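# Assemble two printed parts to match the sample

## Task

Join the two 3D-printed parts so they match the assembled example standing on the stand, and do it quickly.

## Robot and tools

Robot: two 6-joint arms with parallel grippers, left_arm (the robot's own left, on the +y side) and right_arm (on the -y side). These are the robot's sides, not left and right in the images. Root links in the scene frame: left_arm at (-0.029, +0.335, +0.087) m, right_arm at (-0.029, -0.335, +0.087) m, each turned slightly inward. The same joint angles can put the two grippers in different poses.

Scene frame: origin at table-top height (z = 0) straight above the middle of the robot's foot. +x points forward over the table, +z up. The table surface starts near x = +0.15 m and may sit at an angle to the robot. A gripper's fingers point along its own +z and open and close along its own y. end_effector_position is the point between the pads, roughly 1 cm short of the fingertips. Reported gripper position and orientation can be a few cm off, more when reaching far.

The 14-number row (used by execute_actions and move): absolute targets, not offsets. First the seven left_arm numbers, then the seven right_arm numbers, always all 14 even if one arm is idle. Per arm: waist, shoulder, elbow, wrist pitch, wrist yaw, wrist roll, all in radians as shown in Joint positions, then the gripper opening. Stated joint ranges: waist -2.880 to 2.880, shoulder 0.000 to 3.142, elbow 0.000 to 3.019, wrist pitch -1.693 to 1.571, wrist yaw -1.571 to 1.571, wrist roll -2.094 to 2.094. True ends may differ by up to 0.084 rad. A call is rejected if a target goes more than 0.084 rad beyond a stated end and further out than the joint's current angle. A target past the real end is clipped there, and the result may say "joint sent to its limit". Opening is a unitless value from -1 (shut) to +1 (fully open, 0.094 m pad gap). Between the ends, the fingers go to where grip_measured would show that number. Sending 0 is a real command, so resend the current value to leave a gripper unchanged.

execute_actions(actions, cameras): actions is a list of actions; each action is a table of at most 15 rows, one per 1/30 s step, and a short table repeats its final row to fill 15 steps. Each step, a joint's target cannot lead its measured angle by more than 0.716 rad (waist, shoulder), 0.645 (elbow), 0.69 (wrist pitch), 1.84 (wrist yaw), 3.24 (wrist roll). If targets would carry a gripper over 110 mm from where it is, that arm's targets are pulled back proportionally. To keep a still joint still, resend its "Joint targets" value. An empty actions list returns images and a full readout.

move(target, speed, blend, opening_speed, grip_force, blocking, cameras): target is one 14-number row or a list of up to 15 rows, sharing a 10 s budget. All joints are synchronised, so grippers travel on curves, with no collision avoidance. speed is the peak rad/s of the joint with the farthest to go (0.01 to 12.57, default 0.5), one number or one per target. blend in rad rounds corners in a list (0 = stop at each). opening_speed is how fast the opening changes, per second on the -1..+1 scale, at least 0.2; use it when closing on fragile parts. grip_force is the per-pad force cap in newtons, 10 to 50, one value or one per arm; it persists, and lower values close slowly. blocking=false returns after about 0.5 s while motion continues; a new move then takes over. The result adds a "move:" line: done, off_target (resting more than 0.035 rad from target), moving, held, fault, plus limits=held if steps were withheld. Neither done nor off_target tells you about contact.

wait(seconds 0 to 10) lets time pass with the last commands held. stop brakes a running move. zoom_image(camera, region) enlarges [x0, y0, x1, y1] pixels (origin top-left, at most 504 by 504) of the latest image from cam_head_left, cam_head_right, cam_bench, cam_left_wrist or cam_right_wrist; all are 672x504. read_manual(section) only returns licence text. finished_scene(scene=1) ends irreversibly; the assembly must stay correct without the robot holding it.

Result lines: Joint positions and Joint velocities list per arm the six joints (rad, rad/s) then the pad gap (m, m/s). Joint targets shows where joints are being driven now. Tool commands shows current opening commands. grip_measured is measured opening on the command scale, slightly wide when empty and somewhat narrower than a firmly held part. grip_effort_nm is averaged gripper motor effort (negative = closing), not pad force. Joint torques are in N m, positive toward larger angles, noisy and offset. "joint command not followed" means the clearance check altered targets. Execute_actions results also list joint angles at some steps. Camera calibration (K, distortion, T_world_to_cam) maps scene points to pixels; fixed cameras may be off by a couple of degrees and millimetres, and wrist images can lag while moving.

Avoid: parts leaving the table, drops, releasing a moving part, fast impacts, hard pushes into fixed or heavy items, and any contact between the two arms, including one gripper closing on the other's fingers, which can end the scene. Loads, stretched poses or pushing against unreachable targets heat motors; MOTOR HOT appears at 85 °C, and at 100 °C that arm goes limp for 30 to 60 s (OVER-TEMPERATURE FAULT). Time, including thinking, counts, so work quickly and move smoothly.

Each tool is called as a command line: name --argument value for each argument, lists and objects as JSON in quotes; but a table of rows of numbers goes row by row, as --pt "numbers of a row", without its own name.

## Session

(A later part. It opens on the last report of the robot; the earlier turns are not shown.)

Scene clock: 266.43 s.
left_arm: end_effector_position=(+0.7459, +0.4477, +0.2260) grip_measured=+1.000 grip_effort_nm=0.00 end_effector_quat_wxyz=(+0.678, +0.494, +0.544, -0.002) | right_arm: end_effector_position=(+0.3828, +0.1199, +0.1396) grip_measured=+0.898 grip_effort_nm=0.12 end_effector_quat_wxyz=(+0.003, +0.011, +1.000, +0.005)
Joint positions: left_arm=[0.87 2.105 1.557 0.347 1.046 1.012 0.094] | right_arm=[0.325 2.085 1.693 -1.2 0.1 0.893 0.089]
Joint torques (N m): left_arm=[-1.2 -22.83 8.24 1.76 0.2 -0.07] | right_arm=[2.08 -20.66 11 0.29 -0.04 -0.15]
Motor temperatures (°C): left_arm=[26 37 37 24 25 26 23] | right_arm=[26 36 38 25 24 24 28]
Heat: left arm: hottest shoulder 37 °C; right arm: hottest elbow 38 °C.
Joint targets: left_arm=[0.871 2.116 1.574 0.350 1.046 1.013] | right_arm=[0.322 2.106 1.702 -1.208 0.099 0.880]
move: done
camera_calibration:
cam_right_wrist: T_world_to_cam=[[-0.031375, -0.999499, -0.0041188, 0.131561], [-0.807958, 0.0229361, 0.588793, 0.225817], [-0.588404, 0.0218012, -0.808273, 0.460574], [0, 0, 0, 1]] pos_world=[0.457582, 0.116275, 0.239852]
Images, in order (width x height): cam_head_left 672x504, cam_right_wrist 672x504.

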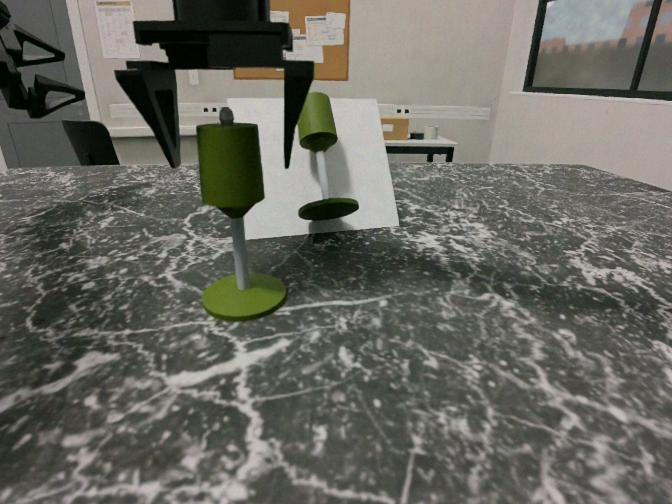

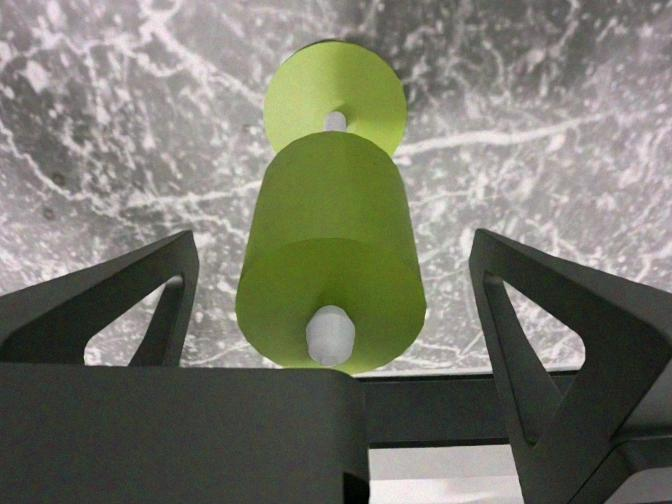

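move --pt "0.871 2.116 1.574 0.350 1.046 1.013 1.0 0.325 2.052 1.770 -1.288 0.099 0.88 0.9" --pt "0.871 2.116 1.574 0.350 1.046 1.013 1.0 0.335 2.01 1.9 -1.44 0.099 0.88 0.9" --speed '[0.2, 0.4]' --blend '[0.03, 0]' --cameras '["cam_head_left","cam_head_right","cam_right_wrist"]'

zoom_image --camera "cam_head_right" --region '[30, 100, 280, 330]'

Scene clock: 283.33 s.
left_arm: end_effector_position=(+0.7459, +0.4477, +0.2260) grip_measured=+1.000 grip_effort_nm=0.00 end_effector_quat_wxyz=(+0.678, +0.494, +0.544, -0.002) | right_arm: end_effector_position=(+0.3916, +0.1142, +0.2477) grip_measured=+0.898 grip_effort_nm=0.12 end_effector_quat_wxyz=(+0.008, +0.011, +1.000, +0.010)
Joint positions: left_arm=[0.87 2.105 1.557 0.347 1.046 1.012 0.094] | right_arm=[0.326 2.007 1.861 -1.432 0.1 0.893 0.089]
Joint torques (N m): left_arm=[-1.26 -22.71 8.27 1.85 0.19 -0.08] | right_arm=[3.19 -21.77 14.2 0.29 -0.03 -0.16]
Heat: left arm: hottest shoulder 37 °C; right arm: hottest elbow 39 °C.
Joint targets: left_arm=[0.871 2.116 1.574 0.350 1.046 1.013] | right_arm=[0.335 2.010 1.900 -1.440 0.099 0.880]
move: off_target (right_arm); right_arm: the elbow is farthest, 0.039 rad from its target
camera_calibration:
cam_right_wrist: T_world_to_cam=[[-0.0320004, -0.999363, -0.0158, 0.129702], [-0.813532, 0.0168599, 0.581276, 0.174104], [-0.580639, 0.0314549, -0.813553, 0.550408], [0, 0, 0, 1]] pos_world=[0.465378, 0.109371, 0.348634]
Images, in order (width x height): cam_head_left 672x504, cam_head_right 672x504, cam_right_wrist 672x504.

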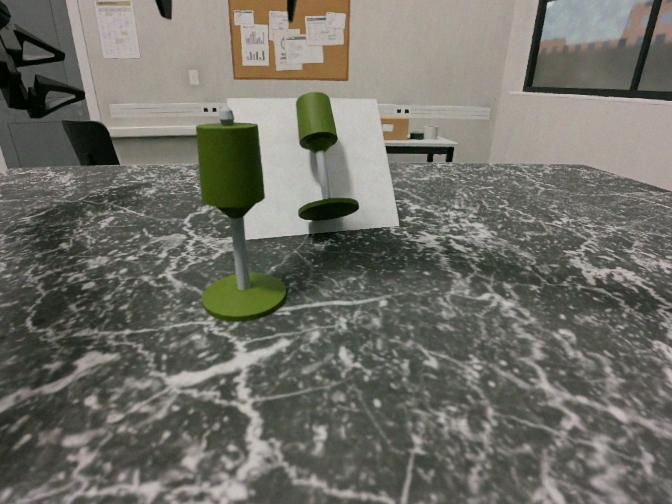

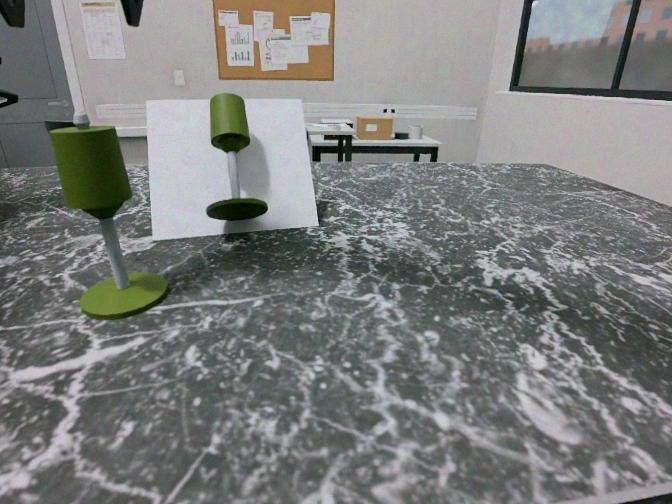

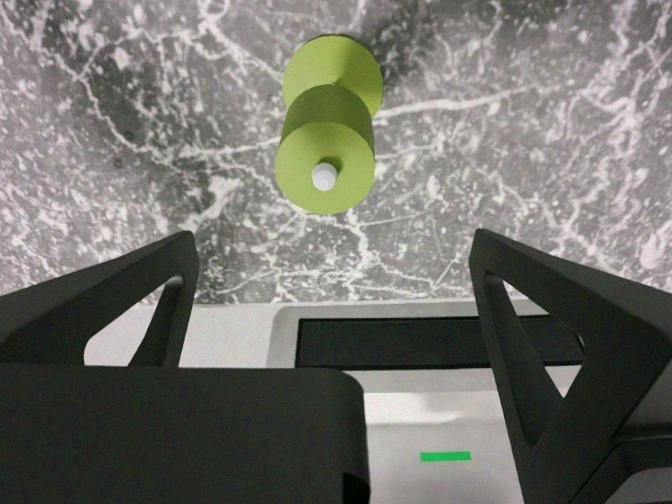

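Scaled by 2.016 from the camera's 672x504 image, which has a finer 960x720 frame.

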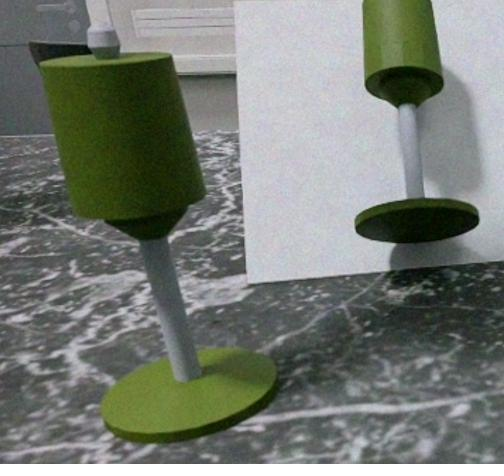

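zoom_image --camera "cam_head_right" --region '[50, 180, 150, 240]'

zoom_image --camera "cam_head_right" --region '[200, 90, 260, 160]'

Scaled by 5.040 from the camera's 672x504 image, which has a finer 960x720 frame.

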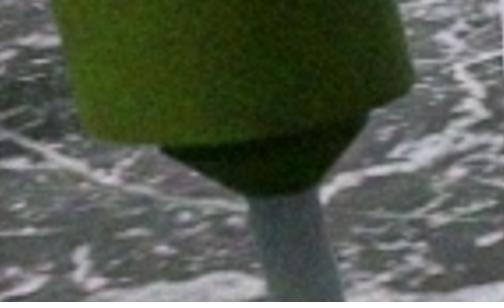

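Scaled by 7.200 from the camera's 672x504 image, which has a finer 960x720 frame.

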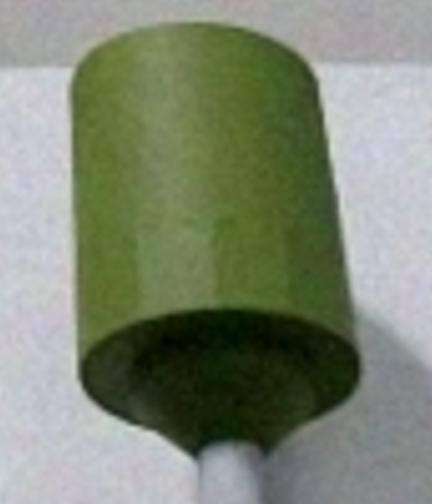

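Seated flush, same as the reference.

finished_scene

The scene is finished: the task was done.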